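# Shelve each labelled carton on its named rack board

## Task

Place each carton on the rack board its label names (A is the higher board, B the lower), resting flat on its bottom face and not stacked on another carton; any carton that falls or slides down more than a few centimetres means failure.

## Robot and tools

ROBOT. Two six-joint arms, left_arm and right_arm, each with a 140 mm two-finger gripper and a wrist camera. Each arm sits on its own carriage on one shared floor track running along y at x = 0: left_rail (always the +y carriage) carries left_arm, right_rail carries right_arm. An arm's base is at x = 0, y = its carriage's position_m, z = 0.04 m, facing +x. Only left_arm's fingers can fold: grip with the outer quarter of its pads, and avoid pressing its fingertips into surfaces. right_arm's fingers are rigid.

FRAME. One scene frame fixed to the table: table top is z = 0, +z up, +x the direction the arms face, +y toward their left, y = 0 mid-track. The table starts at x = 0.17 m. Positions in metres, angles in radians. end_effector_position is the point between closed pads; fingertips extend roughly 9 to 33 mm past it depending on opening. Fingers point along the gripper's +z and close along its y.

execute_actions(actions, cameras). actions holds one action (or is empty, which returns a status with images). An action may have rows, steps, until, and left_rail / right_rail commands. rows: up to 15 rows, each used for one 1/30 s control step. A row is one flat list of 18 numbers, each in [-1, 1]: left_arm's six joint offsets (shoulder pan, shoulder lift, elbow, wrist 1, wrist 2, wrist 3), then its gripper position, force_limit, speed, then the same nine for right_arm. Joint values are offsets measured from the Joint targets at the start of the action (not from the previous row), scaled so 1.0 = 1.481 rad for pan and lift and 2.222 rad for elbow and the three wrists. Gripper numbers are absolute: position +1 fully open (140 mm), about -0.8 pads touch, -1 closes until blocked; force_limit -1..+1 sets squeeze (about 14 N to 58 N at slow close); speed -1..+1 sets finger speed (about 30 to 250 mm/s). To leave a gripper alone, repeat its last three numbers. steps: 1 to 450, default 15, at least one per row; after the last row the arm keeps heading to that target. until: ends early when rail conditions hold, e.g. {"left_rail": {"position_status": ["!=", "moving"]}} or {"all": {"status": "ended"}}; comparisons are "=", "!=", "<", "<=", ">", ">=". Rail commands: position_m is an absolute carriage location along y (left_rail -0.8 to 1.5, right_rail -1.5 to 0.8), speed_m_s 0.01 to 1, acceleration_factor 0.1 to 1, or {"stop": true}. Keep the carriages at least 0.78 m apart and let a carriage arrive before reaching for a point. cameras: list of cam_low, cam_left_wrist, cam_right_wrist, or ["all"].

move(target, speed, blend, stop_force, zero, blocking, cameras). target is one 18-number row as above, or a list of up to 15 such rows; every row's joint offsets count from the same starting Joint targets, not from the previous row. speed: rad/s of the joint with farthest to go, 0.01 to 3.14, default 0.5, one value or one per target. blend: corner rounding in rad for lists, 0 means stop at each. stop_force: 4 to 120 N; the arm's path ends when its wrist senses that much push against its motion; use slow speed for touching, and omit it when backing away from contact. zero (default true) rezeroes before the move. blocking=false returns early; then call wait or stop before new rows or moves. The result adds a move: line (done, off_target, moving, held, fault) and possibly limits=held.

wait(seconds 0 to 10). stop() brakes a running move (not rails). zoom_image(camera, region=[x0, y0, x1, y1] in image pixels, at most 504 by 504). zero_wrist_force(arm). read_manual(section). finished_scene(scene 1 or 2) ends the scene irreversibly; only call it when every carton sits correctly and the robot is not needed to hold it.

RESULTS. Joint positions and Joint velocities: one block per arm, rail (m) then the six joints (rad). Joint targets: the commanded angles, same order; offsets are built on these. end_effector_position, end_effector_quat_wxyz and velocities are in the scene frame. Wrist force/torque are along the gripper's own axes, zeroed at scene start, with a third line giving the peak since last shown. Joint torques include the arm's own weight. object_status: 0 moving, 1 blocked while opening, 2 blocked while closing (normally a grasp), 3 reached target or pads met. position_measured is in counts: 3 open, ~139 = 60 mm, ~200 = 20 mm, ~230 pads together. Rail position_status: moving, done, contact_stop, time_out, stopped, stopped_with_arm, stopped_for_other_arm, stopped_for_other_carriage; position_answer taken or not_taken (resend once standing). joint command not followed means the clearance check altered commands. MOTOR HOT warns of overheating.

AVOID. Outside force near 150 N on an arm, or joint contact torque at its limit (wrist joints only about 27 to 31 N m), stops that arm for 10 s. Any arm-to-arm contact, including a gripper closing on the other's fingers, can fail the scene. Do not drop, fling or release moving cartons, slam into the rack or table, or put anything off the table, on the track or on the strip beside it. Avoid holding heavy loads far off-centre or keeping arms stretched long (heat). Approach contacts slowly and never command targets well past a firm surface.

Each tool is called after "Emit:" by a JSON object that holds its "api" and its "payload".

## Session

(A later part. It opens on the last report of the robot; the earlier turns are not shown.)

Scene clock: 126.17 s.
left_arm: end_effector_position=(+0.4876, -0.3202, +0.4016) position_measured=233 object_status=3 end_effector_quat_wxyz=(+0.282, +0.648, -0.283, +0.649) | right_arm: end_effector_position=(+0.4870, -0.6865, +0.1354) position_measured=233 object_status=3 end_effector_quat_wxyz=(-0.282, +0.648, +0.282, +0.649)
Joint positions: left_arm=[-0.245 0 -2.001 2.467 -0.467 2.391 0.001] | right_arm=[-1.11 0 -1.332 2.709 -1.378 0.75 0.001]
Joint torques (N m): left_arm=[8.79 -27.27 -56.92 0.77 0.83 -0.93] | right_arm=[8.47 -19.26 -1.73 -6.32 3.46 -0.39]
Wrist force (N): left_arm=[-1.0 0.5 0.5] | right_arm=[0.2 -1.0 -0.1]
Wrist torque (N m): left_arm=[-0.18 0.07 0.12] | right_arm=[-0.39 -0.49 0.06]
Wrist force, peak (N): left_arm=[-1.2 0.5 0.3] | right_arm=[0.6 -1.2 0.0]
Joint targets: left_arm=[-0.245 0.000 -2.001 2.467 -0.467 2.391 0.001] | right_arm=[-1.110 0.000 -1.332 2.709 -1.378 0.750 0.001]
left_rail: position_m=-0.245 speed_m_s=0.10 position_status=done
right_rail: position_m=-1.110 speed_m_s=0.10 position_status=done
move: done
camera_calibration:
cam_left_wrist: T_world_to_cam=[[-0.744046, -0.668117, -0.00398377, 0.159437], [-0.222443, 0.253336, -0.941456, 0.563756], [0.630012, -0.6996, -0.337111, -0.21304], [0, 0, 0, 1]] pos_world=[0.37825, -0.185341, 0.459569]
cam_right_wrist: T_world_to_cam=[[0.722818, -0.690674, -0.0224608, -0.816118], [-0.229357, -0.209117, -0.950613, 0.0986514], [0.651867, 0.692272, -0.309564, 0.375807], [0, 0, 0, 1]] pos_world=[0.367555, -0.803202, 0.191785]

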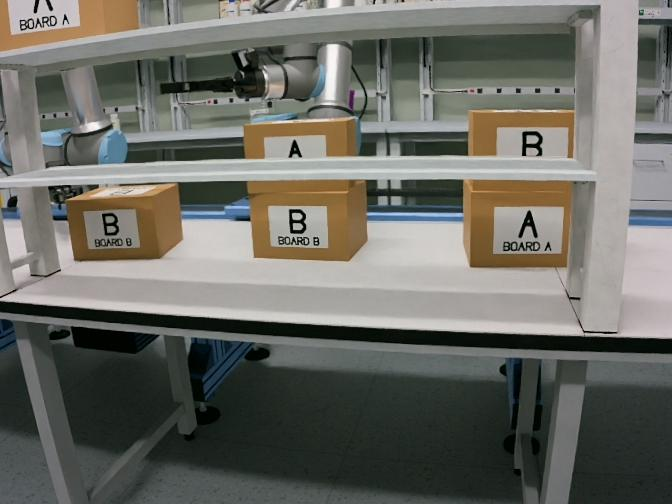

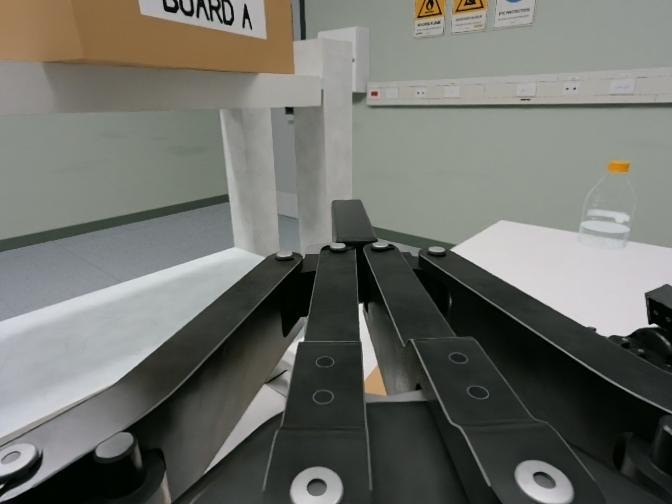

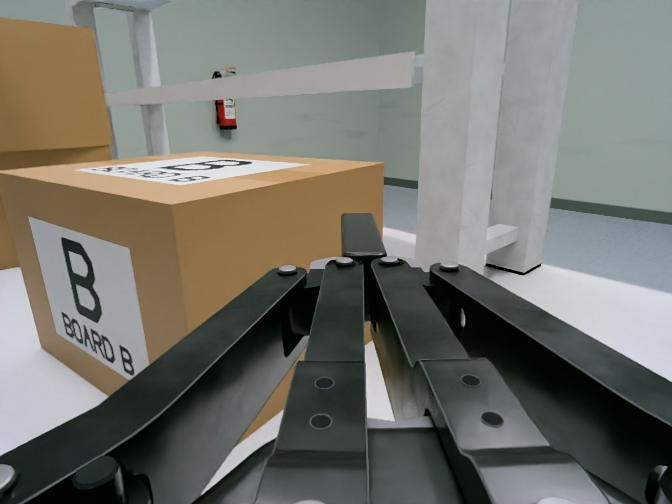

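Emit:
{"api": "execute_actions", "payload": {"actions": [{"left_rail":{"position_m":-0.263,"speed_m_s":0.1},"steps":60,"until":{"all":{"status":"ended"}}}]}}

Emit:
{"api": "move", "payload": {"target": [[0,0.0387,0.0325,-0.0578,0,0,-1,-1,0,0,0,0,0,0,0,-1,-1,0],[0,0.1087,0.063,-0.135,0,0,-1,-1,0,0,0,0,0,0,0,-1,-1,0],[0,0.2439,0.093,-0.2552,0,0,-1,-1,0,0,0,0,0,0,0,-1,-1,0],[0,0.4521,0.1088,-0.4102,0,0,-1,-1,0,0,0,0,0,0,0,-1,-1,0]], "blend": [0.02,0.02,0.02,0], "speed": 0.15, "stop_force": 12, "cameras": ["all"]}}

Scene clock: 138.37 s.
left_arm: end_effector_position=(+0.4875, -0.3382, +0.4016) position_measured=233 object_status=3 end_effector_quat_wxyz=(+0.282, +0.648, -0.283, +0.649) | right_arm: end_effector_position=(+0.4870, -0.6865, +0.1354) position_measured=233 object_status=3 end_effector_quat_wxyz=(-0.282, +0.648, +0.282, +0.649)
Joint positions: left_arm=[-0.263 0 -2.001 2.467 -0.467 2.391 0.001] | right_arm=[-1.11 0 -1.332 2.709 -1.378 0.75 0.001]
Joint torques (N m): left_arm=[8.44 -26.45 -57.22 0.83 1.64 -1.96] | right_arm=[8.65 -19.66 -1.49 -5.93 3.51 -0.22]
Wrist force (N): left_arm=[-1.0 0.2 0.4] | right_arm=[0.2 -0.8 0.0]
Wrist torque (N m): left_arm=[-0.23 0.06 0.12] | right_arm=[-0.37 -0.47 0.06]
Wrist force, peak (N): left_arm=[-1.2 0.9 0.4] | right_arm=[0.1 -1.4 -0.1]
Joint targets: left_arm=[-0.263 0.000 -2.001 2.467 -0.467 2.391 0.001] | right_arm=[-1.110 0.000 -1.332 2.709 -1.378 0.750 0.001]
Tool commands: left_gripper/position=-1.0 left_gripper/force_limit=-1.0 left_gripper/speed=+0.0 right_gripper/position=-1.0 right_gripper/force_limit=-1.0 right_gripper/speed=+0.0
left_rail: position_m=-0.263 speed_m_s=0.10 position_status=done
right_rail: position_m=-1.110 speed_m_s=0.10 position_status=done

Scene clock: 144.83 s.
left_arm: end_effector_position=(+0.4893, -0.3382, +0.1674) position_measured=233 object_status=3 end_effector_quat_wxyz=(+0.282, +0.648, -0.283, +0.649) | right_arm: end_effector_position=(+0.4870, -0.6865, +0.1354) position_measured=233 object_status=3 end_effector_quat_wxyz=(-0.282, +0.648, +0.282, +0.649)
Joint positions: left_arm=[-0.263 0 -1.448 2.695 -1.249 2.391 0.001] | right_arm=[-1.11 0 -1.332 2.709 -1.378 0.75 0.001]
Joint torques (N m): left_arm=[10.26 -48.92 -25.32 1.63 -1.71 -2.03] | right_arm=[8.66 -19.46 -2.24 -6.15 3.34 -0.48]
Wrist force (N): left_arm=[1.9 -0.7 2.2] | right_arm=[0.1 -1.1 0.0]
Wrist torque (N m): left_arm=[-0.26 0.19 0.13] | right_arm=[-0.43 -0.46 0.06]
Wrist force, peak (N): left_arm=[16.6 5.0 -9.9] | right_arm=[0.3 -1.2 -0.3]
Joint targets: left_arm=[-0.263 0.000 -1.448 2.695 -1.249 2.391 0.001] | right_arm=[-1.110 0.000 -1.332 2.709 -1.378 0.750 0.001]
left_rail: position_m=-0.263 speed_m_s=0.10 position_status=done
right_rail: position_m=-1.110 speed_m_s=0.10 position_status=done
move: contact (left_arm); path passed 3 of 4 targets; left_arm: the wrist 1 is farthest, 0.130 rad from its target
camera_calibration:
cam_left_wrist: T_world_to_cam=[[-0.744042, -0.668122, -0.00374893, 0.147687], [-0.222743, 0.253335, -0.941386, 0.348397], [0.62991, -0.699595, -0.337312, -0.305537], [0, 0, 0, 1]] pos_world=[0.379949, -0.203341, 0.225469]
cam_right_wrist: T_world_to_cam=[[0.722818, -0.690674, -0.0224608, -0.816118], [-0.229357, -0.209117, -0.950613, 0.0986514], [0.651867, 0.692272, -0.309564, 0.375807], [0, 0, 0, 1]] pos_world=[0.367555, -0.803202, 0.191785]

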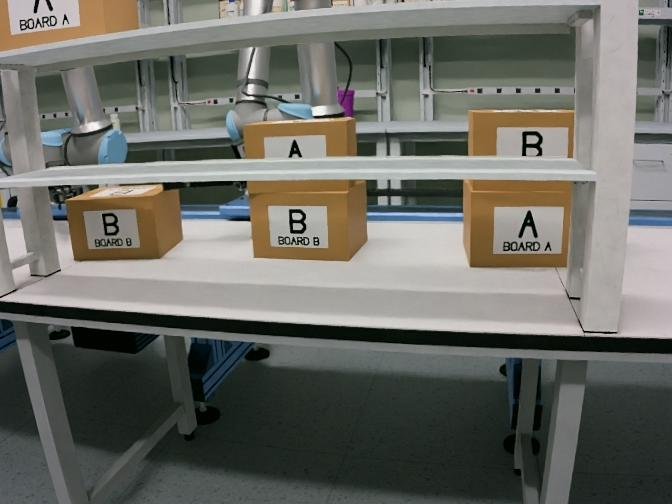

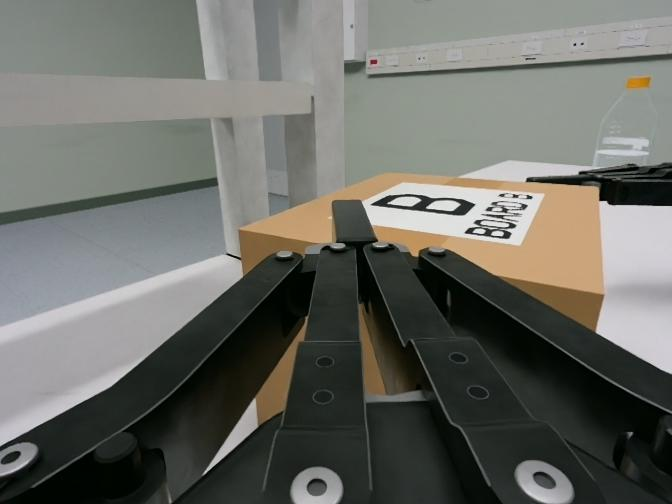

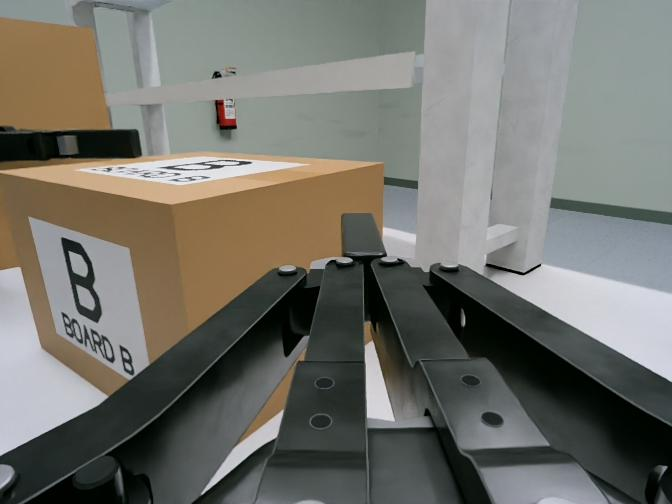

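Emit:
{"api": "move", "payload": {"target": [0,-0.0843,0.0144,0.0427,0,0,-1,-1,0,0,0,0,0,0,0,-1,-1,0], "speed": 0.15}}

Emit:
{"api": "execute_actions", "payload": {"actions": [{"left_rail":{"position_m":-0.248,"speed_m_s":0.1},"steps":60,"until":{"all":{"status":"ended"}}}]}}

Emit:
{"api": "move", "payload": {"target": [0,0.1515,0.0099,-0.1109,0,0,-1,-1,0,0,0,0,0,0,0,-1,-1,0], "speed": 0.1, "stop_force": 12, "cameras": ["cam_left_wrist","cam_right_wrist"]}}

Scene clock: 158.83 s.
left_arm: end_effector_position=(+0.4622, -0.3382, +0.1907) position_measured=233 object_status=3 end_effector_quat_wxyz=(+0.282, +0.648, -0.282, +0.648) | right_arm: end_effector_position=(+0.4870, -0.6865, +0.1354) position_measured=233 object_status=3 end_effector_quat_wxyz=(-0.282, +0.648, +0.282, +0.649)
Joint positions: left_arm=[-0.263 0 -1.572 2.727 -1.154 2.391 0.001] | right_arm=[-1.11 0 -1.332 2.709 -1.378 0.75 0.001]
Joint torques (N m): left_arm=[10.5 -42.47 -10.69 1.38 -0.6 -1.42] | right_arm=[8.19 -20.14 -2.64 -5.94 3.36 -0.12]
Wrist force (N): left_arm=[-0.5 0.1 0.1] | right_arm=[0.4 -0.7 -0.3]
Wrist torque (N m): left_arm=[-0.26 -0.04 0.14] | right_arm=[-0.33 -0.52 0.06]
Wrist force, peak (N): left_arm=[2.9 -1.0 2.2] | right_arm=[0.4 -1.3 -0.1]
Joint targets: left_arm=[-0.263 0.000 -1.573 2.727 -1.154 2.391 0.001] | right_arm=[-1.110 0.000 -1.332 2.709 -1.378 0.750 0.001]
left_rail: position_m=-0.263 speed_m_s=0.10 position_status=done
right_rail: position_m=-1.110 speed_m_s=0.10 position_status=done
move: done

Scene clock: 159.83 s.
left_arm: end_effector_position=(+0.4622, -0.3232, +0.1907) position_measured=233 object_status=3 end_effector_quat_wxyz=(+0.282, +0.648, -0.282, +0.648) | right_arm: end_effector_position=(+0.4870, -0.6865, +0.1354) position_measured=233 object_status=3 end_effector_quat_wxyz=(-0.282, +0.648, +0.282, +0.649)
Joint positions: left_arm=[-0.248 0 -1.573 2.727 -1.154 2.391 0.001] | right_arm=[-1.11 0 -1.332 2.709 -1.378 0.75 0.001]
Joint torques (N m): left_arm=[10.47 -41.26 -11.47 1.03 0.22 -1.68] | right_arm=[8.93 -19.29 -2.54 -5.87 3.22 -0.25]
Wrist force (N): left_arm=[-0.7 0.4 0.2] | right_arm=[0.4 -1.0 0.0]
Wrist torque (N m): left_arm=[-0.19 0.02 0.14] | right_arm=[-0.39 -0.51 0.07]
Wrist force, peak (N): left_arm=[-1.0 0.2 0.5] | right_arm=[0.5 -1.2 -0.1]
Joint targets: left_arm=[-0.248 0.000 -1.573 2.727 -1.154 2.391 0.001] | right_arm=[-1.110 0.000 -1.332 2.709 -1.378 0.750 0.001]
Tool commands: left_gripper/position=-1.0 left_gripper/force_limit=-1.0 left_gripper/speed=+0.0 right_gripper/position=-1.0 right_gripper/force_limit=-1.0 right_gripper/speed=+0.0
left_rail: position_m=-0.248 speed_m_s=0.10 position_status=done
right_rail: position_m=-1.110 speed_m_s=0.10 position_status=done

Scene clock: 163.23 s.
left_arm: end_effector_position=(+0.4641, -0.3232, +0.1350) position_measured=233 object_status=3 end_effector_quat_wxyz=(+0.282, +0.648, -0.282, +0.648) | right_arm: end_effector_position=(+0.4870, -0.6865, +0.1354) position_measured=233 object_status=3 end_effector_quat_wxyz=(-0.282, +0.648, +0.282, +0.649)
Joint positions: left_arm=[-0.248 0 -1.348 2.749 -1.4 2.391 0.001] | right_arm=[-1.11 0 -1.332 2.709 -1.378 0.75 0.001]
Joint torques (N m): left_arm=[9.62 -11.45 0.82 -5.34 1.73 -1.79] | right_arm=[8.33 -19.2 -3.36 -6.22 3.43 -0.23]
Wrist force (N): left_arm=[-1.0 0.3 0.5] | right_arm=[0.2 -0.9 -0.2]
Wrist torque (N m): left_arm=[-0.23 0.05 0.15] | right_arm=[-0.38 -0.47 0.06]
Wrist force, peak (N): left_arm=[-1.2 0.1 0.5] | right_arm=[0.4 -1.4 0.0]
Joint targets: left_arm=[-0.248 0.000 -1.348 2.749 -1.400 2.391 0.001] | right_arm=[-1.110 0.000 -1.332 2.709 -1.378 0.750 0.001]
left_rail: position_m=-0.248 speed_m_s=0.10 position_status=done
right_rail: position_m=-1.110 speed_m_s=0.10 position_status=done
move: done
camera_calibration:
cam_left_wrist: T_world_to_cam=[[-0.744048, -0.668122, -0.00224133, 0.13862], [-0.224614, 0.253296, -0.940951, 0.309264], [0.629238, -0.69961, -0.338534, -0.289619], [0, 0, 0, 1]] pos_world=[0.354845, -0.188341, 0.193267]
cam_right_wrist: T_world_to_cam=[[0.722818, -0.690674, -0.0224608, -0.816118], [-0.229357, -0.209117, -0.950613, 0.0986514], [0.651867, 0.692272, -0.309564, 0.375807], [0, 0, 0, 1]] pos_world=[0.367555, -0.803202, 0.191785]
Images, in order (width x height): cam_left_wrist 672x504, cam_right_wrist 672x504.

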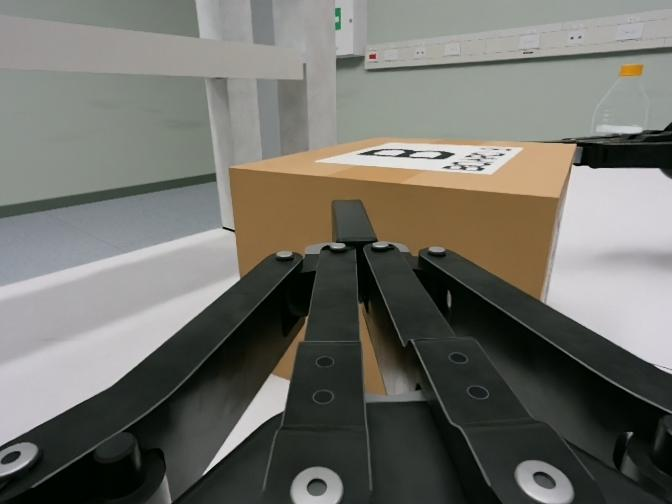

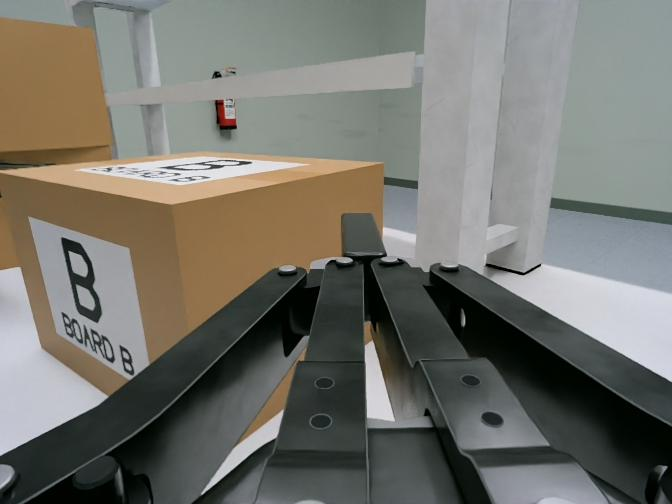

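Emit:
{"api": "execute_actions", "payload": {"actions": [{"left_rail":{"position_m":-0.268,"speed_m_s":0.05},"right_rail":{"position_m":-1.082,"speed_m_s":0.05},"steps":90,"until":{"all":{"status":"ended"}}}]}}

Emit:
{"api": "move", "payload": {"target": [0,0.0108,-0.018,0.0099,0,0,-1,-1,0,0,0,0,0,0,0,-1,-1,0], "speed": 0.06, "stop_force": 20}}

Emit:
{"api": "move", "payload": {"target": [0,0,0,0,0.07,0,-1,-1,0,0,0,0,0,-0.07,0,-1,-1,0], "speed": 0.06, "stop_force": 12, "cameras": ["cam_left_wrist","cam_right_wrist"]}}

Scene clock: 172.13 s.
left_arm: end_effector_position=(+0.4640, -0.3432, +0.1350) position_measured=233 object_status=3 end_effector_quat_wxyz=(+0.282, +0.648, -0.282, +0.648) | right_arm: end_effector_position=(+0.4870, -0.6585, +0.1354) position_measured=233 object_status=3 end_effector_quat_wxyz=(-0.282, +0.648, +0.282, +0.649)
Joint positions: left_arm=[-0.268 0 -1.348 2.749 -1.4 2.391 0.001] | right_arm=[-1.082 0 -1.332 2.709 -1.378 0.75 0.001]
Joint torques (N m): left_arm=[10.5 -12.6 -10.79 -4.43 1.89 -1.99] | right_arm=[8.86 -18.66 -3.65 -6.15 3.25 -0.19]
Wrist force (N): left_arm=[1.4 -1.6 -8.7] | right_arm=[0.2 -0.8 -0.2]
Wrist torque (N m): left_arm=[-0.36 0.19 0.12] | right_arm=[-0.35 -0.48 0.06]
Wrist force, peak (N): left_arm=[2.4 -1.7 -8.7] | right_arm=[0.5 -1.3 0.1]
Joint targets: left_arm=[-0.268 0.000 -1.348 2.749 -1.400 2.391 0.001] | right_arm=[-1.082 0.000 -1.332 2.709 -1.378 0.750 0.001]
Tool commands: left_gripper/position=-1.0 left_gripper/force_limit=-1.0 left_gripper/speed=+0.0 right_gripper/position=-1.0 right_gripper/force_limit=-1.0 right_gripper/speed=+0.0
left_rail: position_m=-0.268 speed_m_s=0.05 position_status=done
right_rail: position_m=-1.082 speed_m_s=0.05 position_status=done

Scene clock: 173.77 s.
left_arm: end_effector_position=(+0.4873, -0.3432, +0.1357) position_measured=233 object_status=3 end_effector_quat_wxyz=(+0.282, +0.648, -0.283, +0.649) | right_arm: end_effector_position=(+0.4870, -0.6585, +0.1354) position_measured=233 object_status=3 end_effector_quat_wxyz=(-0.282, +0.648, +0.282, +0.649)
Joint positions: left_arm=[-0.268 0 -1.332 2.709 -1.378 2.391 0.001] | right_arm=[-1.082 0 -1.332 2.709 -1.378 0.75 0.001]
Joint torques (N m): left_arm=[7.47 -14.59 -24.92 0.67 1.93 -2.02] | right_arm=[8.93 -18.61 -3.12 -6.11 2.85 -0.22]
Wrist force (N): left_arm=[-0.6 -0.3 -5.3] | right_arm=[0.1 -0.9 0.1]
Wrist torque (N m): left_arm=[-0.25 0.07 0.14] | right_arm=[-0.38 -0.44 0.07]
Wrist force, peak (N): left_arm=[2.2 -1.7 -9.0] | right_arm=[-0.1 -1.2 0.2]
Joint targets: left_arm=[-0.268 0.000 -1.332 2.709 -1.378 2.391 0.001] | right_arm=[-1.082 0.000 -1.332 2.709 -1.378 0.750 0.001]
left_rail: position_m=-0.268 speed_m_s=0.05 position_status=done
right_rail: position_m=-1.082 speed_m_s=0.05 position_status=done
move: done

Scene clock: 175.93 s.
left_arm: end_effector_position=(+0.4711, -0.3573, +0.1357) position_measured=233 object_status=3 end_effector_quat_wxyz=(+0.302, +0.639, -0.303, +0.640) | right_arm: end_effector_position=(+0.4707, -0.6442, +0.1354) position_measured=233 object_status=3 end_effector_quat_wxyz=(-0.303, +0.639, +0.303, +0.639)
Joint positions: left_arm=[-0.268 0 -1.332 2.709 -1.378 2.455 0.001] | right_arm=[-1.082 0 -1.332 2.709 -1.378 0.687 0.001]
Joint torques (N m): left_arm=[-7.77 -16.11 -6.55 0.62 0.1 -2.01] | right_arm=[7.66 -18.58 -4.06 -4.96 0.71 -0.36]
Wrist force (N): left_arm=[-1.7 -8.5 -14.6] | right_arm=[0.8 10.9 -16.0]
Wrist torque (N m): left_arm=[-0.12 -0.05 0.15] | right_arm=[-0.59 -0.52 0.06]
Wrist force, peak (N): left_arm=[-3.9 -18.0 -17.8] | right_arm=[0.3 20.1 -19.4]
Joint targets: left_arm=[-0.268 0.000 -1.332 2.709 -1.378 2.455 0.001] | right_arm=[-1.082 0.000 -1.332 2.709 -1.378 0.687 0.001]
left_rail: position_m=-0.268 speed_m_s=0.05 position_status=done
right_rail: position_m=-1.082 speed_m_s=0.05 position_status=done
move: contact (left_arm, right_arm); left_arm: the wrist 2 is farthest, 0.092 rad from its target; right_arm: the wrist 2 is farthest, 0.092 rad from its target
camera_calibration:
cam_left_wrist: T_world_to_cam=[[-0.784821, -0.61971, -0.00388557, 0.157792], [-0.206176, 0.26701, -0.94138, 0.316459], [0.584421, -0.738014, -0.337325, -0.310539], [0, 0, 0, 1]] pos_world=[0.37057, -0.215895, 0.193769]
cam_right_wrist: T_world_to_cam=[[0.765298, -0.643285, -0.0224269, -0.764623], [-0.215572, -0.223319, -0.950609, 0.0880943], [0.606504, 0.732334, -0.30958, 0.404385], [0, 0, 0, 1]] pos_world=[0.358894, -0.768343, 0.191785]
Images, in order (width x height): cam_left_wrist 672x504, cam_right_wrist 672x504.

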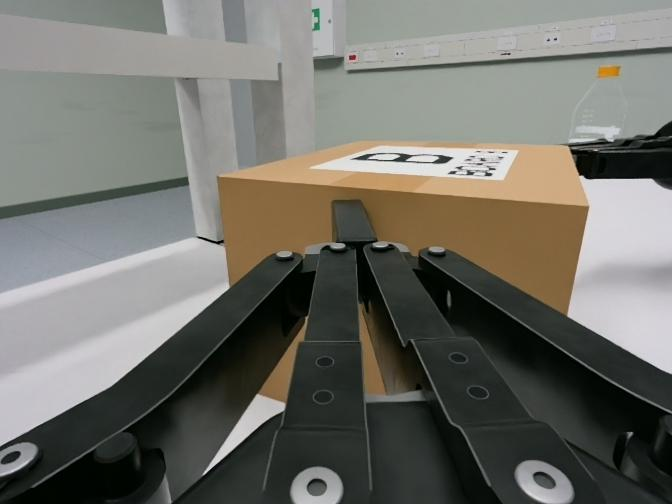

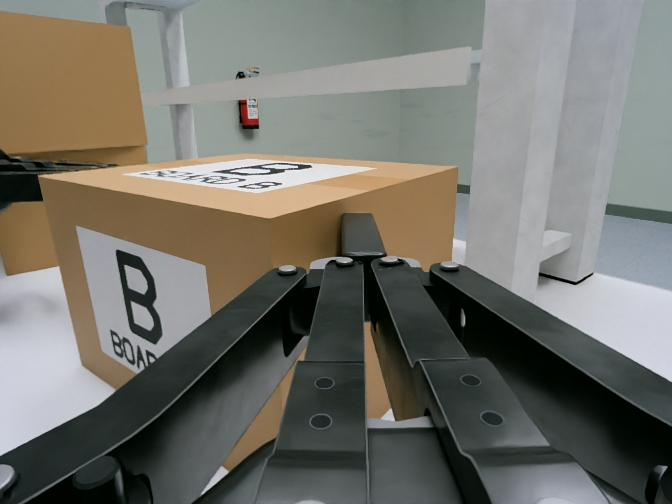

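Emit:
{"api": "move", "payload": {"target": [[0,0,0,0,-0.012,0,-1,-1,0,0,0,0,0,0.012,0,-1,-1,0],[0,0.0063,-0.01,0.0056,-0.012,0,-1,-1,0,0,0.0063,-0.01,0.0056,0.012,0,-1,-1,0]], "speed": 0.06, "stop_force": 25}}

Emit:
{"api": "move", "payload": {"target": [0,0,0,0,0.03,0,-1,-1,0,0,0,0,0,-0.03,0,-1,-1,0], "speed": 0.06, "stop_force": 12}}

Emit:
{"api": "move", "payload": {"target": [0,0,0,0,0.03,0,-1,-1,0,0,0,0,0,-0.03,0,-1,-1,0], "speed": 0.04, "stop_force": 34, "cameras": ["cam_left_wrist","cam_right_wrist"]}}

Scene clock: 184.53 s.
left_arm: end_effector_position=(+0.4909, -0.3516, +0.1359) position_measured=233 object_status=3 end_effector_quat_wxyz=(+0.294, +0.642, -0.294, +0.644) | right_arm: end_effector_position=(+0.4904, -0.6501, +0.1356) position_measured=233 object_status=3 end_effector_quat_wxyz=(-0.294, +0.643, +0.294, +0.643)
Joint positions: left_arm=[-0.268 -0.001 -1.323 2.687 -1.366 2.428 0.001] | right_arm=[-1.082 0 -1.323 2.687 -1.366 0.713 0.001]
Joint torques (N m): left_arm=[9.98 -15.86 -23.86 0.77 -2.27 -2.1] | right_arm=[6.52 -19.97 -17.68 1.32 3.65 -0.19]
Wrist force (N): left_arm=[-1.2 0.4 -2.5] | right_arm=[-1.2 -0.1 -0.1]
Wrist torque (N m): left_arm=[-0.22 0.08 0.15] | right_arm=[-0.20 -0.16 0.06]
Wrist force, peak (N): left_arm=[-1.6 -9.0 -17.1] | right_arm=[-0.1 11.3 -16.5]
Joint targets: left_arm=[-0.268 0.000 -1.323 2.687 -1.366 2.428 0.001] | right_arm=[-1.082 0.000 -1.323 2.687 -1.366 0.713 0.001]
left_rail: position_m=-0.268 speed_m_s=0.05 position_status=done
right_rail: position_m=-1.082 speed_m_s=0.05 position_status=done
move: done

Scene clock: 186.40 s.
left_arm: end_effector_position=(+0.4837, -0.3576, +0.1359) position_measured=233 object_status=3 end_effector_quat_wxyz=(+0.302, +0.638, -0.303, +0.640) | right_arm: end_effector_position=(+0.4831, -0.6439, +0.1356) position_measured=233 object_status=3 end_effector_quat_wxyz=(-0.303, +0.639, +0.303, +0.639)
Joint positions: left_arm=[-0.268 0 -1.323 2.687 -1.366 2.456 0.001] | right_arm=[-1.082 0 -1.323 2.687 -1.366 0.685 0.001]
Joint torques (N m): left_arm=[-23.71 -14.92 -19.74 0.7 0.84 -1.7] | right_arm=[7.65 -20.72 -12.39 1.06 0.61 -0.13]
Wrist force (N): left_arm=[0.3 -9.6 -17.5] | right_arm=[0.2 11.4 -16.4]
Wrist torque (N m): left_arm=[-0.09 0.06 0.13] | right_arm=[-0.47 -0.17 0.07]
Wrist force, peak (N): left_arm=[-3.3 -17.9 -17.4] | right_arm=[-0.9 19.9 -19.1]
Joint targets: left_arm=[-0.268 0.000 -1.323 2.687 -1.366 2.456 0.001] | right_arm=[-1.082 0.000 -1.323 2.687 -1.366 0.685 0.001]
left_rail: position_m=-0.268 speed_m_s=0.05 position_status=done
right_rail: position_m=-1.082 speed_m_s=0.05 position_status=done
move: contact (left_arm, right_arm); left_arm: the wrist 2 is farthest, 0.039 rad from its target; right_arm: the wrist 2 is farthest, 0.039 rad from its target

Scene clock: 187.73 s.
left_arm: end_effector_position=(+0.4819, -0.3591, +0.1359) position_measured=233 object_status=3 end_effector_quat_wxyz=(+0.305, +0.637, -0.306, +0.639) | right_arm: end_effector_position=(+0.4811, -0.6423, +0.1356) position_measured=233 object_status=3 end_effector_quat_wxyz=(-0.306, +0.637, +0.306, +0.638)
Joint positions: left_arm=[-0.268 0 -1.323 2.687 -1.366 2.463 0.001] | right_arm=[-1.082 0 -1.323 2.687 -1.366 0.678 0.001]
Joint torques (N m): left_arm=[-25.11 -18.09 -19.12 0.69 7.98 -1.89] | right_arm=[43.28 -20.82 -12.12 1.27 -6.88 -0.22]
Wrist force (N): left_arm=[-1.2 -41.7 -52.3] | right_arm=[1.3 45.0 -52.1]
Wrist torque (N m): left_arm=[0.61 0.15 0.13] | right_arm=[-1.22 -0.13 0.09]
Wrist force, peak (N): left_arm=[-1.4 -49.3 -53.6] | right_arm=[0.6 50.9 -53.1]
Joint targets: left_arm=[-0.268 0.000 -1.323 2.687 -1.366 2.463 0.001] | right_arm=[-1.082 0.000 -1.323 2.687 -1.366 0.678 0.001]
left_rail: position_m=-0.268 speed_m_s=0.05 position_status=done
right_rail: position_m=-1.082 speed_m_s=0.05 position_status=done
move: contact (left_arm, right_arm); left_arm: the wrist 2 is farthest, 0.060 rad from its target; right_arm: the wrist 2 is farthest, 0.059 rad from its target
camera_calibration:
cam_left_wrist: T_world_to_cam=[[-0.78972, -0.613453, -0.00428471, 0.169881], [-0.203609, 0.268689, -0.941461, 0.318742], [0.578693, -0.742618, -0.337094, -0.31695], [0, 0, 0, 1]] pos_world=[0.382474, -0.216802, 0.193969]
cam_right_wrist: T_world_to_cam=[[0.771055, -0.636385, -0.022089, -0.769781], [-0.213108, -0.225205, -0.95072, 0.0885568], [0.60005, 0.737764, -0.309264, 0.403208], [0, 0, 0, 1]] pos_world=[0.370471, -0.767407, 0.191887]
Images, in order (width x height): cam_left_wrist 672x504, cam_right_wrist 672x504.

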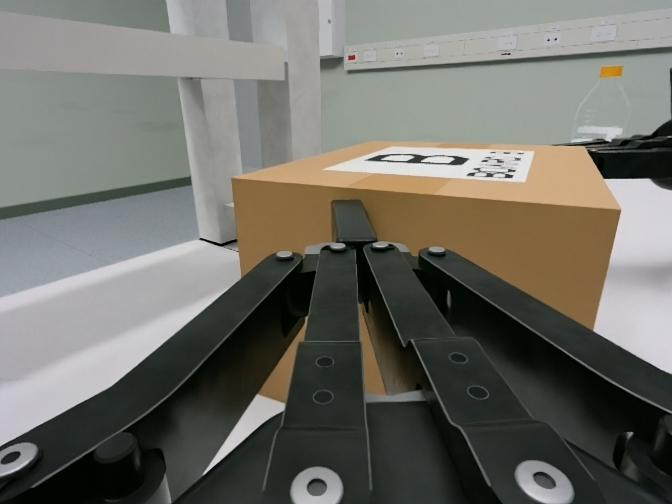

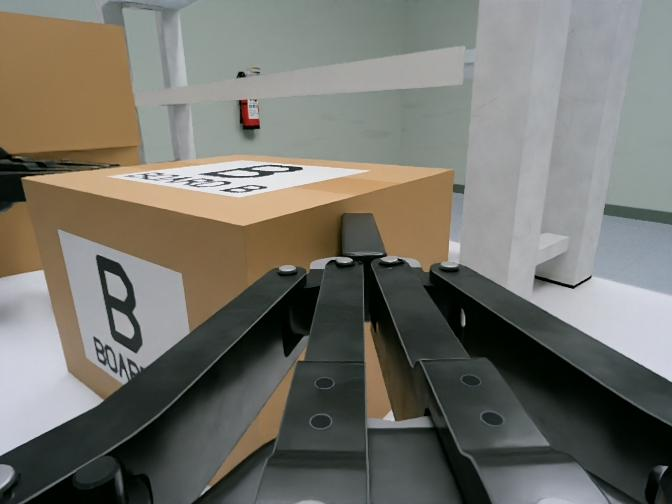

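Emit:
{"api": "move", "payload": {"target": [[0,-0.0708,0.0063,0.0419,0,0,-1,-1,0,0,-0.0708,0.0063,0.0419,0,0,-1,-1,0],[0,-0.3138,-0.0116,0.2216,0,0,-1,-1,0,0,-0.3138,-0.0116,0.2216,0,0,-1,-1,0],[0,-0.5033,-0.0848,0.4211,0,0,-1,-1,0,0,-0.5033,-0.0848,0.4211,0,0,-1,-1,0]], "blend": [0.03,0.04,0], "speed": 0.15, "cameras": ["all"]}}

Emit:
{"api": "execute_actions", "payload": {"actions": [{"left_rail":{"position_m":-0.035},"right_rail":{"position_m":-0.849},"steps":300,"until":{"all":{"status":"ended"}}}], "cameras": ["all"]}}

Scene clock: 214.00 s.
left_arm: end_effector_position=(+0.4410, -0.3591, +0.4010) position_measured=233 object_status=3 end_effector_quat_wxyz=(+0.305, +0.638, -0.305, +0.638) | right_arm: end_effector_position=(+0.4404, -0.6423, +0.4006) position_measured=233 object_status=3 end_effector_quat_wxyz=(-0.306, +0.638, +0.305, +0.637)
Joint positions: left_arm=[-0.268 0 -2.068 2.498 -0.43 2.463 0.001] | right_arm=[-1.082 0 -2.068 2.499 -0.43 0.678 0.001]
Joint torques (N m): left_arm=[-26.37 -26.21 -64.99 -0.02 20.01 -1.41] | right_arm=[19.62 -16.38 -53.44 0.03 -10.09 -0.01]
Wrist force (N): left_arm=[-9.3 -43.3 -52.1] | right_arm=[-10.1 43.5 -51.7]
Wrist torque (N m): left_arm=[0.68 -0.33 0.10] | right_arm=[-1.28 -0.36 0.08]
Wrist force, peak (N): left_arm=[-8.1 -44.0 -52.3] | right_arm=[1.1 45.7 -53.1]
Joint targets: left_arm=[-0.268 0.000 -2.068 2.498 -0.430 2.463 0.001] | right_arm=[-1.082 0.000 -2.068 2.499 -0.430 0.678 0.001]
left_rail: position_m=-0.268 speed_m_s=0.05 position_status=done
right_rail: position_m=-1.082 speed_m_s=0.05 position_status=done
move: done
camera_calibration:
cam_left_wrist: T_world_to_cam=[[-0.789715, -0.613468, -0.00286015, 0.138134], [-0.205294, 0.268661, -0.941103, 0.560607], [0.578105, -0.742616, -0.338107, -0.20324], [0, 0, 0, 1]] pos_world=[0.34167, -0.216802, 0.459268]
cam_right_wrist: T_world_to_cam=[[0.77101, -0.636394, -0.0233791, -0.732016], [-0.214761, -0.225277, -0.95033, 0.332435], [0.599518, 0.737735, -0.310364, 0.510273], [0, 0, 0, 1]] pos_world=[0.329868, -0.767407, 0.45718]

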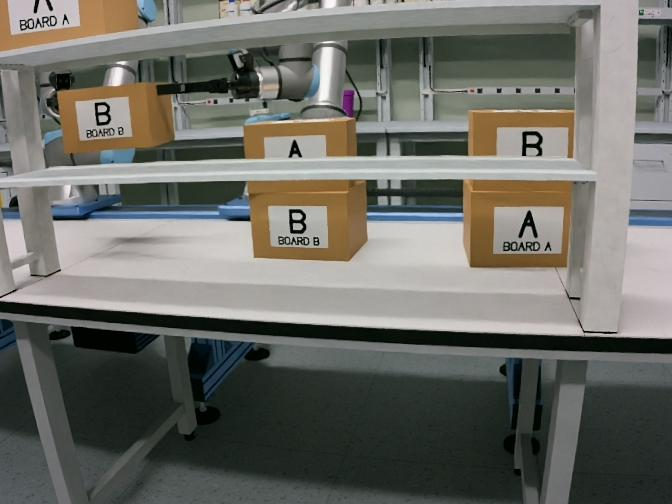

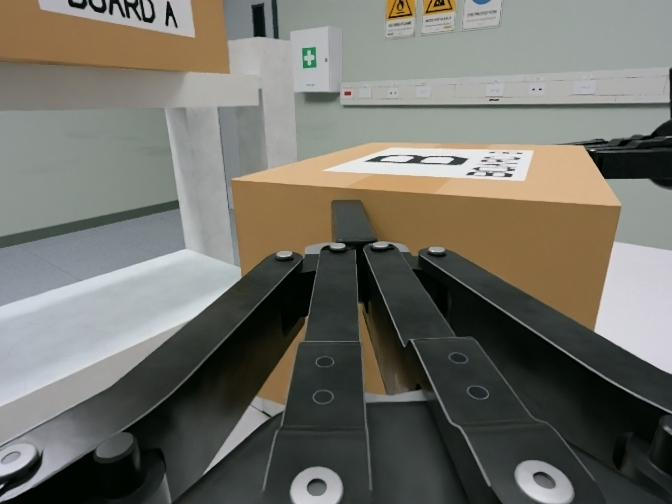

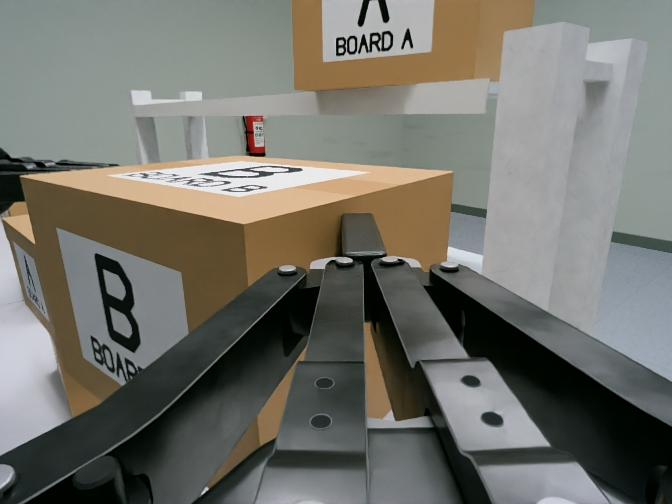

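Scene clock: 219.37 s.
left_arm: end_effector_position=(+0.4410, -0.1261, +0.4011) position_measured=233 object_status=3 end_effector_quat_wxyz=(+0.305, +0.638, -0.305, +0.638) | right_arm: end_effector_position=(+0.4404, -0.4093, +0.4007) position_measured=233 object_status=3 end_effector_quat_wxyz=(-0.306, +0.638, +0.305, +0.637)
Joint positions: left_arm=[-0.035 0 -2.068 2.498 -0.43 2.463 0.001] | right_arm=[-0.849 0 -2.068 2.499 -0.43 0.678 0.001]
Joint torques (N m): left_arm=[-24.75 -25.29 -61.86 0.32 22.99 -1.56] | right_arm=[19.46 -16.41 -52.51 -0.25 -12.08 -0.2]
Wrist force (N): left_arm=[-8.6 -44.5 -53.4] | right_arm=[-9.0 44.5 -52.2]
Wrist torque (N m): left_arm=[0.64 -0.40 0.11] | right_arm=[-1.27 -0.50 0.08]
Wrist force, peak (N): left_arm=[-8.7 -44.7 -53.5] | right_arm=[-9.9 44.3 -52.8]
Joint targets: left_arm=[-0.035 0.000 -2.068 2.498 -0.430 2.463 0.001] | right_arm=[-0.849 0.000 -2.068 2.499 -0.430 0.678 0.001]
Tool commands: left_gripper/position=-1.0 left_gripper/force_limit=-1.0 left_gripper/speed=+0.0 right_gripper/position=-1.0 right_gripper/force_limit=-1.0 right_gripper/speed=+0.0
left_rail: position_m=-0.035 speed_m_s=0.05 position_status=done
right_rail: position_m=-0.849 speed_m_s=0.05 position_status=done
camera_calibration:
cam_left_wrist: T_world_to_cam=[[-0.789731, -0.613446, -0.00293423, 0.281033], [-0.205177, 0.26864, -0.941135, 0.497964], [0.578124, -0.742642, -0.338018, -0.0301997], [0, 0, 0, 1]] pos_world=[0.34157, 0.0161982, 0.459268]
cam_right_wrist: T_world_to_cam=[[0.77101, -0.636394, -0.0233791, -0.583659], [-0.214761, -0.225277, -0.95033, 0.384903], [0.599518, 0.737735, -0.310364, 0.338441], [0, 0, 0, 1]] pos_world=[0.329768, -0.534407, 0.45718]

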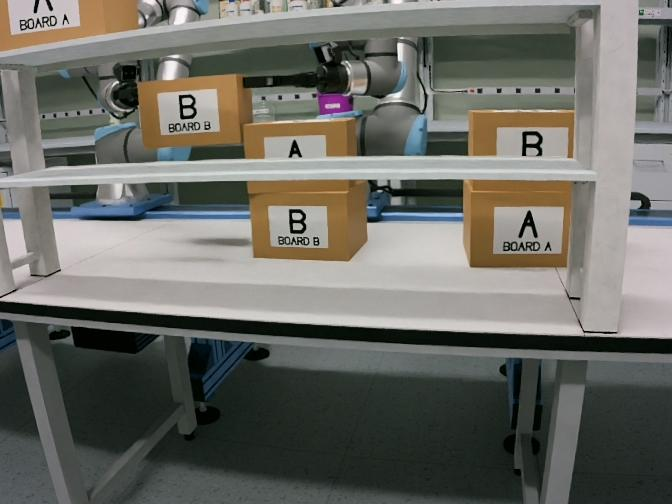

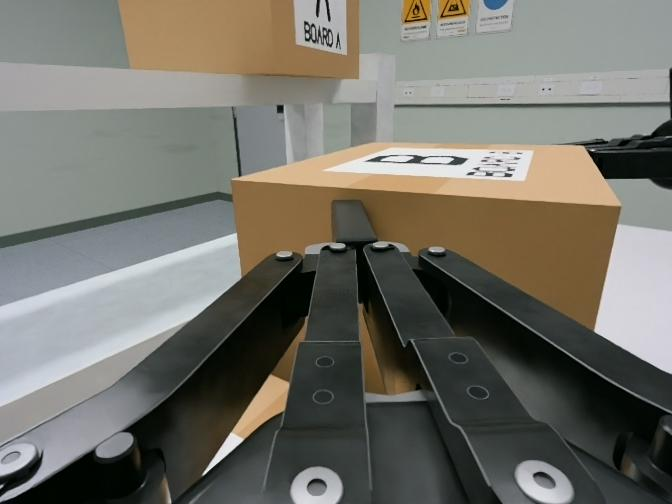

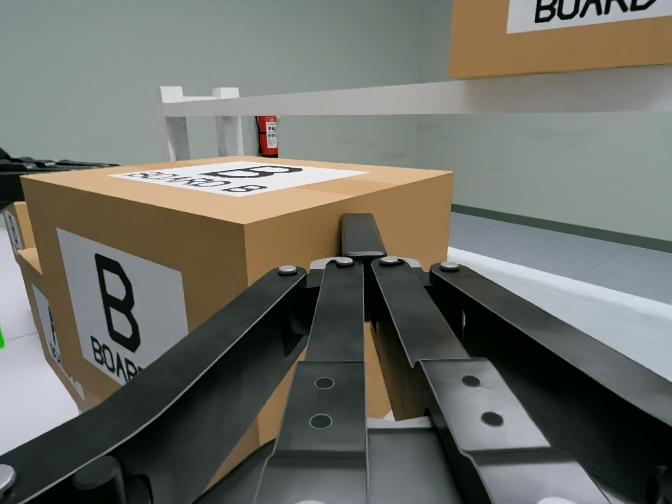

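Emit:
{"api": "move", "payload": {"target": [[0,0.1685,-0.0627,-0.0496,0,0,-1,-1,0,0,0.1685,-0.0627,-0.0496,0,0,-1,-1,0],[0,0.2989,-0.1352,-0.0641,0,0,-1,-1,0,0,0.2989,-0.1352,-0.0641,0,0,-1,-1,0],[0,0.3646,-0.1766,-0.0665,0,0,-1,-1,0,0,0.3646,-0.1766,-0.0665,0,0,-1,-1,0]], "blend": [0.04,0.04,0], "speed": 0.12, "stop_force": 20, "cameras": ["all"]}}

Scene clock: 232.60 s.
left_arm: end_effector_position=(+0.7187, -0.1262, +0.4010) position_measured=233 object_status=3 end_effector_quat_wxyz=(+0.305, +0.638, -0.305, +0.638) | right_arm: end_effector_position=(+0.7181, -0.4092, +0.4005) position_measured=233 object_status=3 end_effector_quat_wxyz=(-0.306, +0.638, +0.305, +0.637)
Joint positions: left_arm=[-0.035 0 -1.528 2.106 -0.578 2.463 0.001] | right_arm=[-0.849 0 -1.528 2.106 -0.578 0.678 0.001]
Joint torques (N m): left_arm=[-28.45 -33.02 -61.72 -7.07 19.12 -1.48] | right_arm=[28.7 -38.99 -48.97 -8.5 -14.85 -0.14]
Wrist force (N): left_arm=[-9.2 -35.2 -42.8] | right_arm=[-9.2 35.3 -42.1]
Wrist torque (N m): left_arm=[0.51 -0.37 0.12] | right_arm=[-1.13 -0.54 0.13]
Wrist force, peak (N): left_arm=[-8.9 -44.5 -53.4] | right_arm=[-9.8 44.5 -52.6]
Joint targets: left_arm=[-0.035 0.000 -1.528 2.106 -0.578 2.463 0.001] | right_arm=[-0.849 0.000 -1.528 2.106 -0.578 0.678 0.001]
left_rail: position_m=-0.035 speed_m_s=0.05 position_status=done
right_rail: position_m=-0.849 speed_m_s=0.05 position_status=done
move: done
camera_calibration:
cam_left_wrist: T_world_to_cam=[[-0.789731, -0.613446, -0.00293423, 0.500359], [-0.205177, 0.26864, -0.941135, 0.554989], [0.578124, -0.742642, -0.338018, -0.190877], [0, 0, 0, 1]] pos_world=[0.61937, 0.0160982, 0.459268]
cam_right_wrist: T_world_to_cam=[[0.771028, -0.636375, -0.0233067, -0.79782], [-0.214644, -0.225256, -0.950362, 0.444352], [0.599537, 0.737758, -0.310273, 0.171718], [0, 0, 0, 1]] pos_world=[0.607568, -0.534307, 0.45698]

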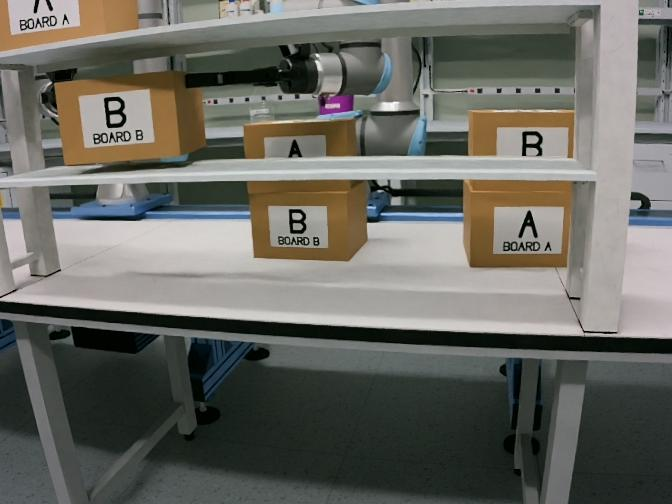

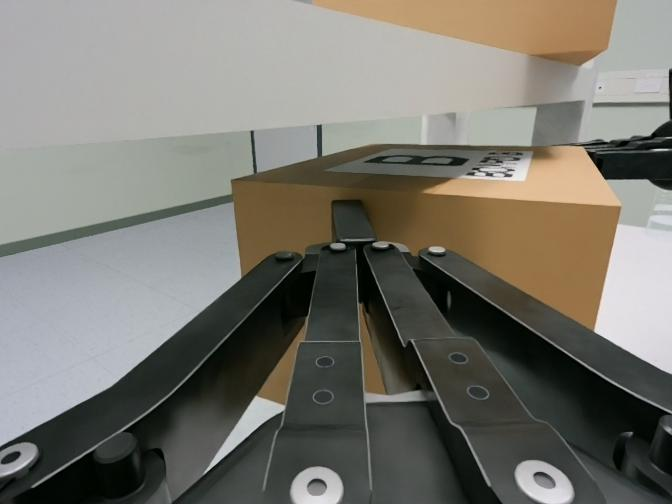

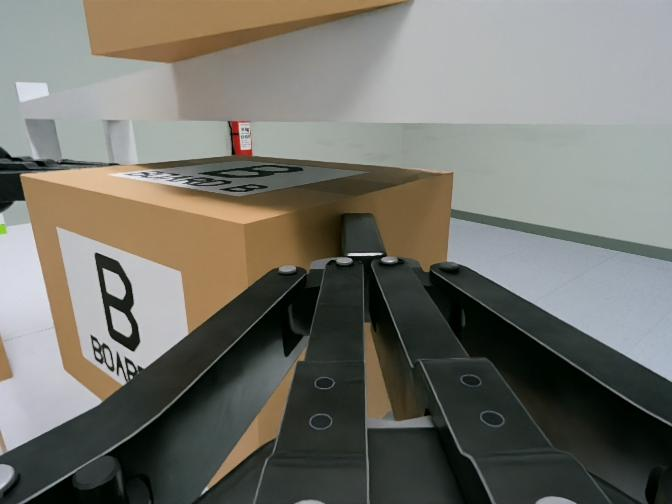

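Emit:
{"api": "move", "payload": {"target": [0,0.0317,-0.0229,0.0018,0,0,-1,-1,0,0,0.0317,-0.0229,0.0018,0,0,-1,-1,0], "speed": 0.05, "stop_force": 20}}

Emit:
{"api": "move", "payload": {"target": [0,0.0207,0.0135,-0.0273,0,0,-1,-1,0,0,0.0207,0.0135,-0.0273,0,0,-1,-1,0], "speed": 0.04, "stop_force": 14, "cameras": ["all"]}}

Scene clock: 241.97 s.
left_arm: end_effector_position=(+0.7487, -0.1262, +0.4010) position_measured=233 object_status=3 end_effector_quat_wxyz=(+0.305, +0.638, -0.305, +0.638) | right_arm: end_effector_position=(+0.7336, -0.4092, +0.4007) position_measured=233 object_status=3 end_effector_quat_wxyz=(-0.306, +0.638, +0.305, +0.637)
Joint positions: left_arm=[-0.035 0 -1.481 2.055 -0.574 2.463 0.001] | right_arm=[-0.849 0 -1.504 2.08 -0.576 0.678 0.001]
Joint torques (N m): left_arm=[-54.42 -37.54 -58.96 0.14 14.58 -1.49] | right_arm=[22.05 -66.54 -34.05 -8.97 -3.65 -0.12]
Wrist force (N): left_arm=[-9.8 -33.7 -35.9] | right_arm=[-9.9 28.9 -39.7]
Wrist torque (N m): left_arm=[0.56 -0.31 0.13] | right_arm=[-1.02 -0.37 0.14]
Wrist force, peak (N): left_arm=[-9.0 -48.4 -56.7] | right_arm=[-4.8 -5.9 -67.6]
Joint targets: left_arm=[-0.035 0.000 -1.481 2.055 -0.574 2.463 0.001] | right_arm=[-0.849 0.000 -1.504 2.080 -0.576 0.678 0.001]
left_rail: position_m=-0.035 speed_m_s=0.05 position_status=done
right_rail: position_m=-0.849 speed_m_s=0.05 position_status=done
move: contact (right_arm); right_arm: the elbow is farthest, 0.025 rad from its target

Scene clock: 244.40 s.
left_arm: end_effector_position=(+0.7481, -0.1262, +0.3780) position_measured=233 object_status=3 end_effector_quat_wxyz=(+0.305, +0.638, -0.305, +0.638) | right_arm: end_effector_position=(+0.7331, -0.4092, +0.3786) position_measured=233 object_status=3 end_effector_quat_wxyz=(-0.306, +0.638, +0.305, +0.638)
Joint positions: left_arm=[-0.035 0 -1.458 2.078 -0.62 2.463 0.001] | right_arm=[-0.849 0 -1.481 2.102 -0.62 0.678 0.001]
Joint torques (N m): left_arm=[-52.76 -72.67 -49.19 1.44 13.5 -1.78] | right_arm=[21.34 -56.7 -41.66 1.67 -3.88 -0.36]
Wrist force (N): left_arm=[0.0 -36.3 -36.0] | right_arm=[1.8 29.8 -38.6]
Wrist torque (N m): left_arm=[0.54 0.08 0.05] | right_arm=[-0.93 -0.12 0.18]
Wrist force, peak (N): left_arm=[12.8 -34.4 -47.1] | right_arm=[13.1 28.2 -42.0]
Joint targets: left_arm=[-0.035 0.000 -1.458 2.078 -0.620 2.463 0.001] | right_arm=[-0.849 0.000 -1.481 2.102 -0.620 0.678 0.001]
left_rail: position_m=-0.035 speed_m_s=0.05 position_status=done
right_rail: position_m=-0.849 speed_m_s=0.05 position_status=done
move: contact (left_arm, right_arm); left_arm: the wrist 1 is farthest, 0.015 rad from its target; right_arm: the wrist 1 is farthest, 0.016 rad from its target
camera_calibration:
cam_left_wrist: T_world_to_cam=[[-0.789764, -0.613403, -0.00308309, 0.523595], [-0.204996, 0.268666, -0.941167, 0.539177], [0.578143, -0.742668, -0.337928, -0.215733], [0, 0, 0, 1]] pos_world=[0.648771, 0.0160982, 0.436168]
cam_right_wrist: T_world_to_cam=[[0.771062, -0.636339, -0.0231601, -0.809885], [-0.214467, -0.225283, -0.950396, 0.426628], [0.599556, 0.737781, -0.310181, 0.15595], [0, 0, 0, 1]] pos_world=[0.622468, -0.534307, 0.435081]

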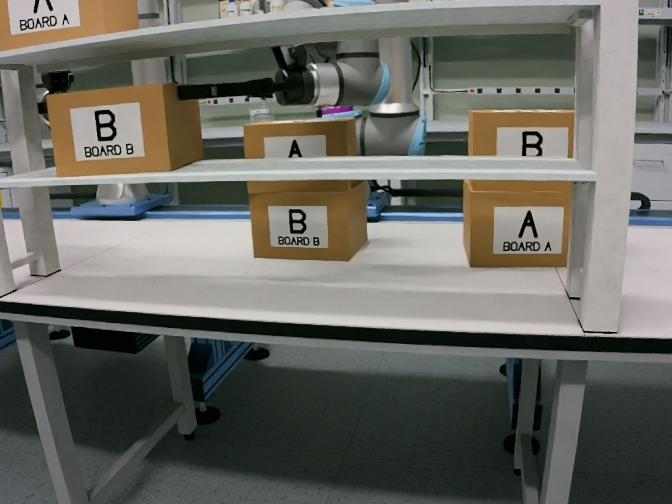

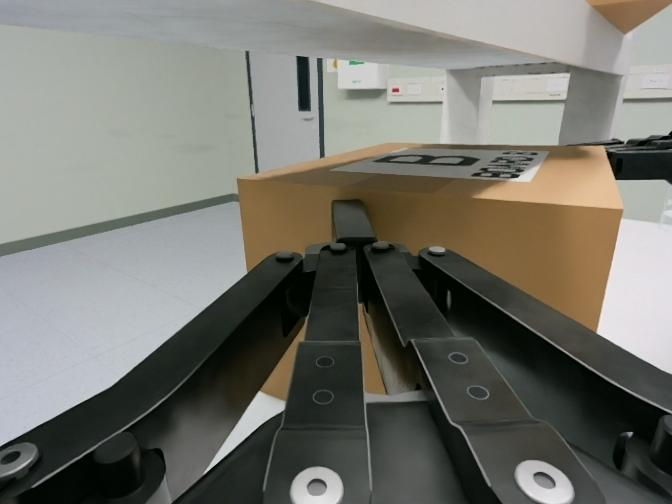

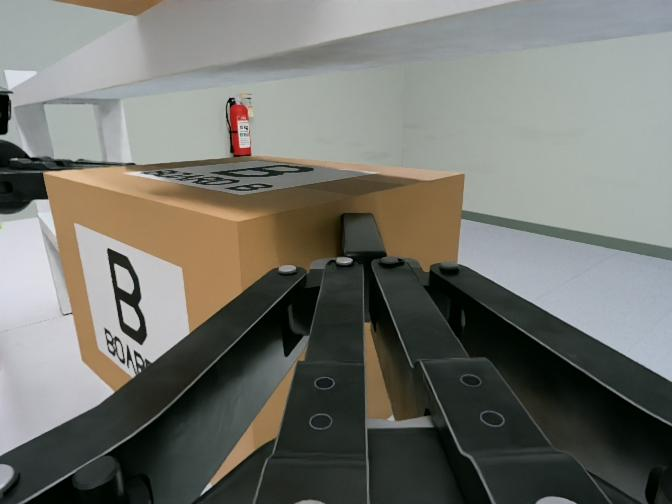

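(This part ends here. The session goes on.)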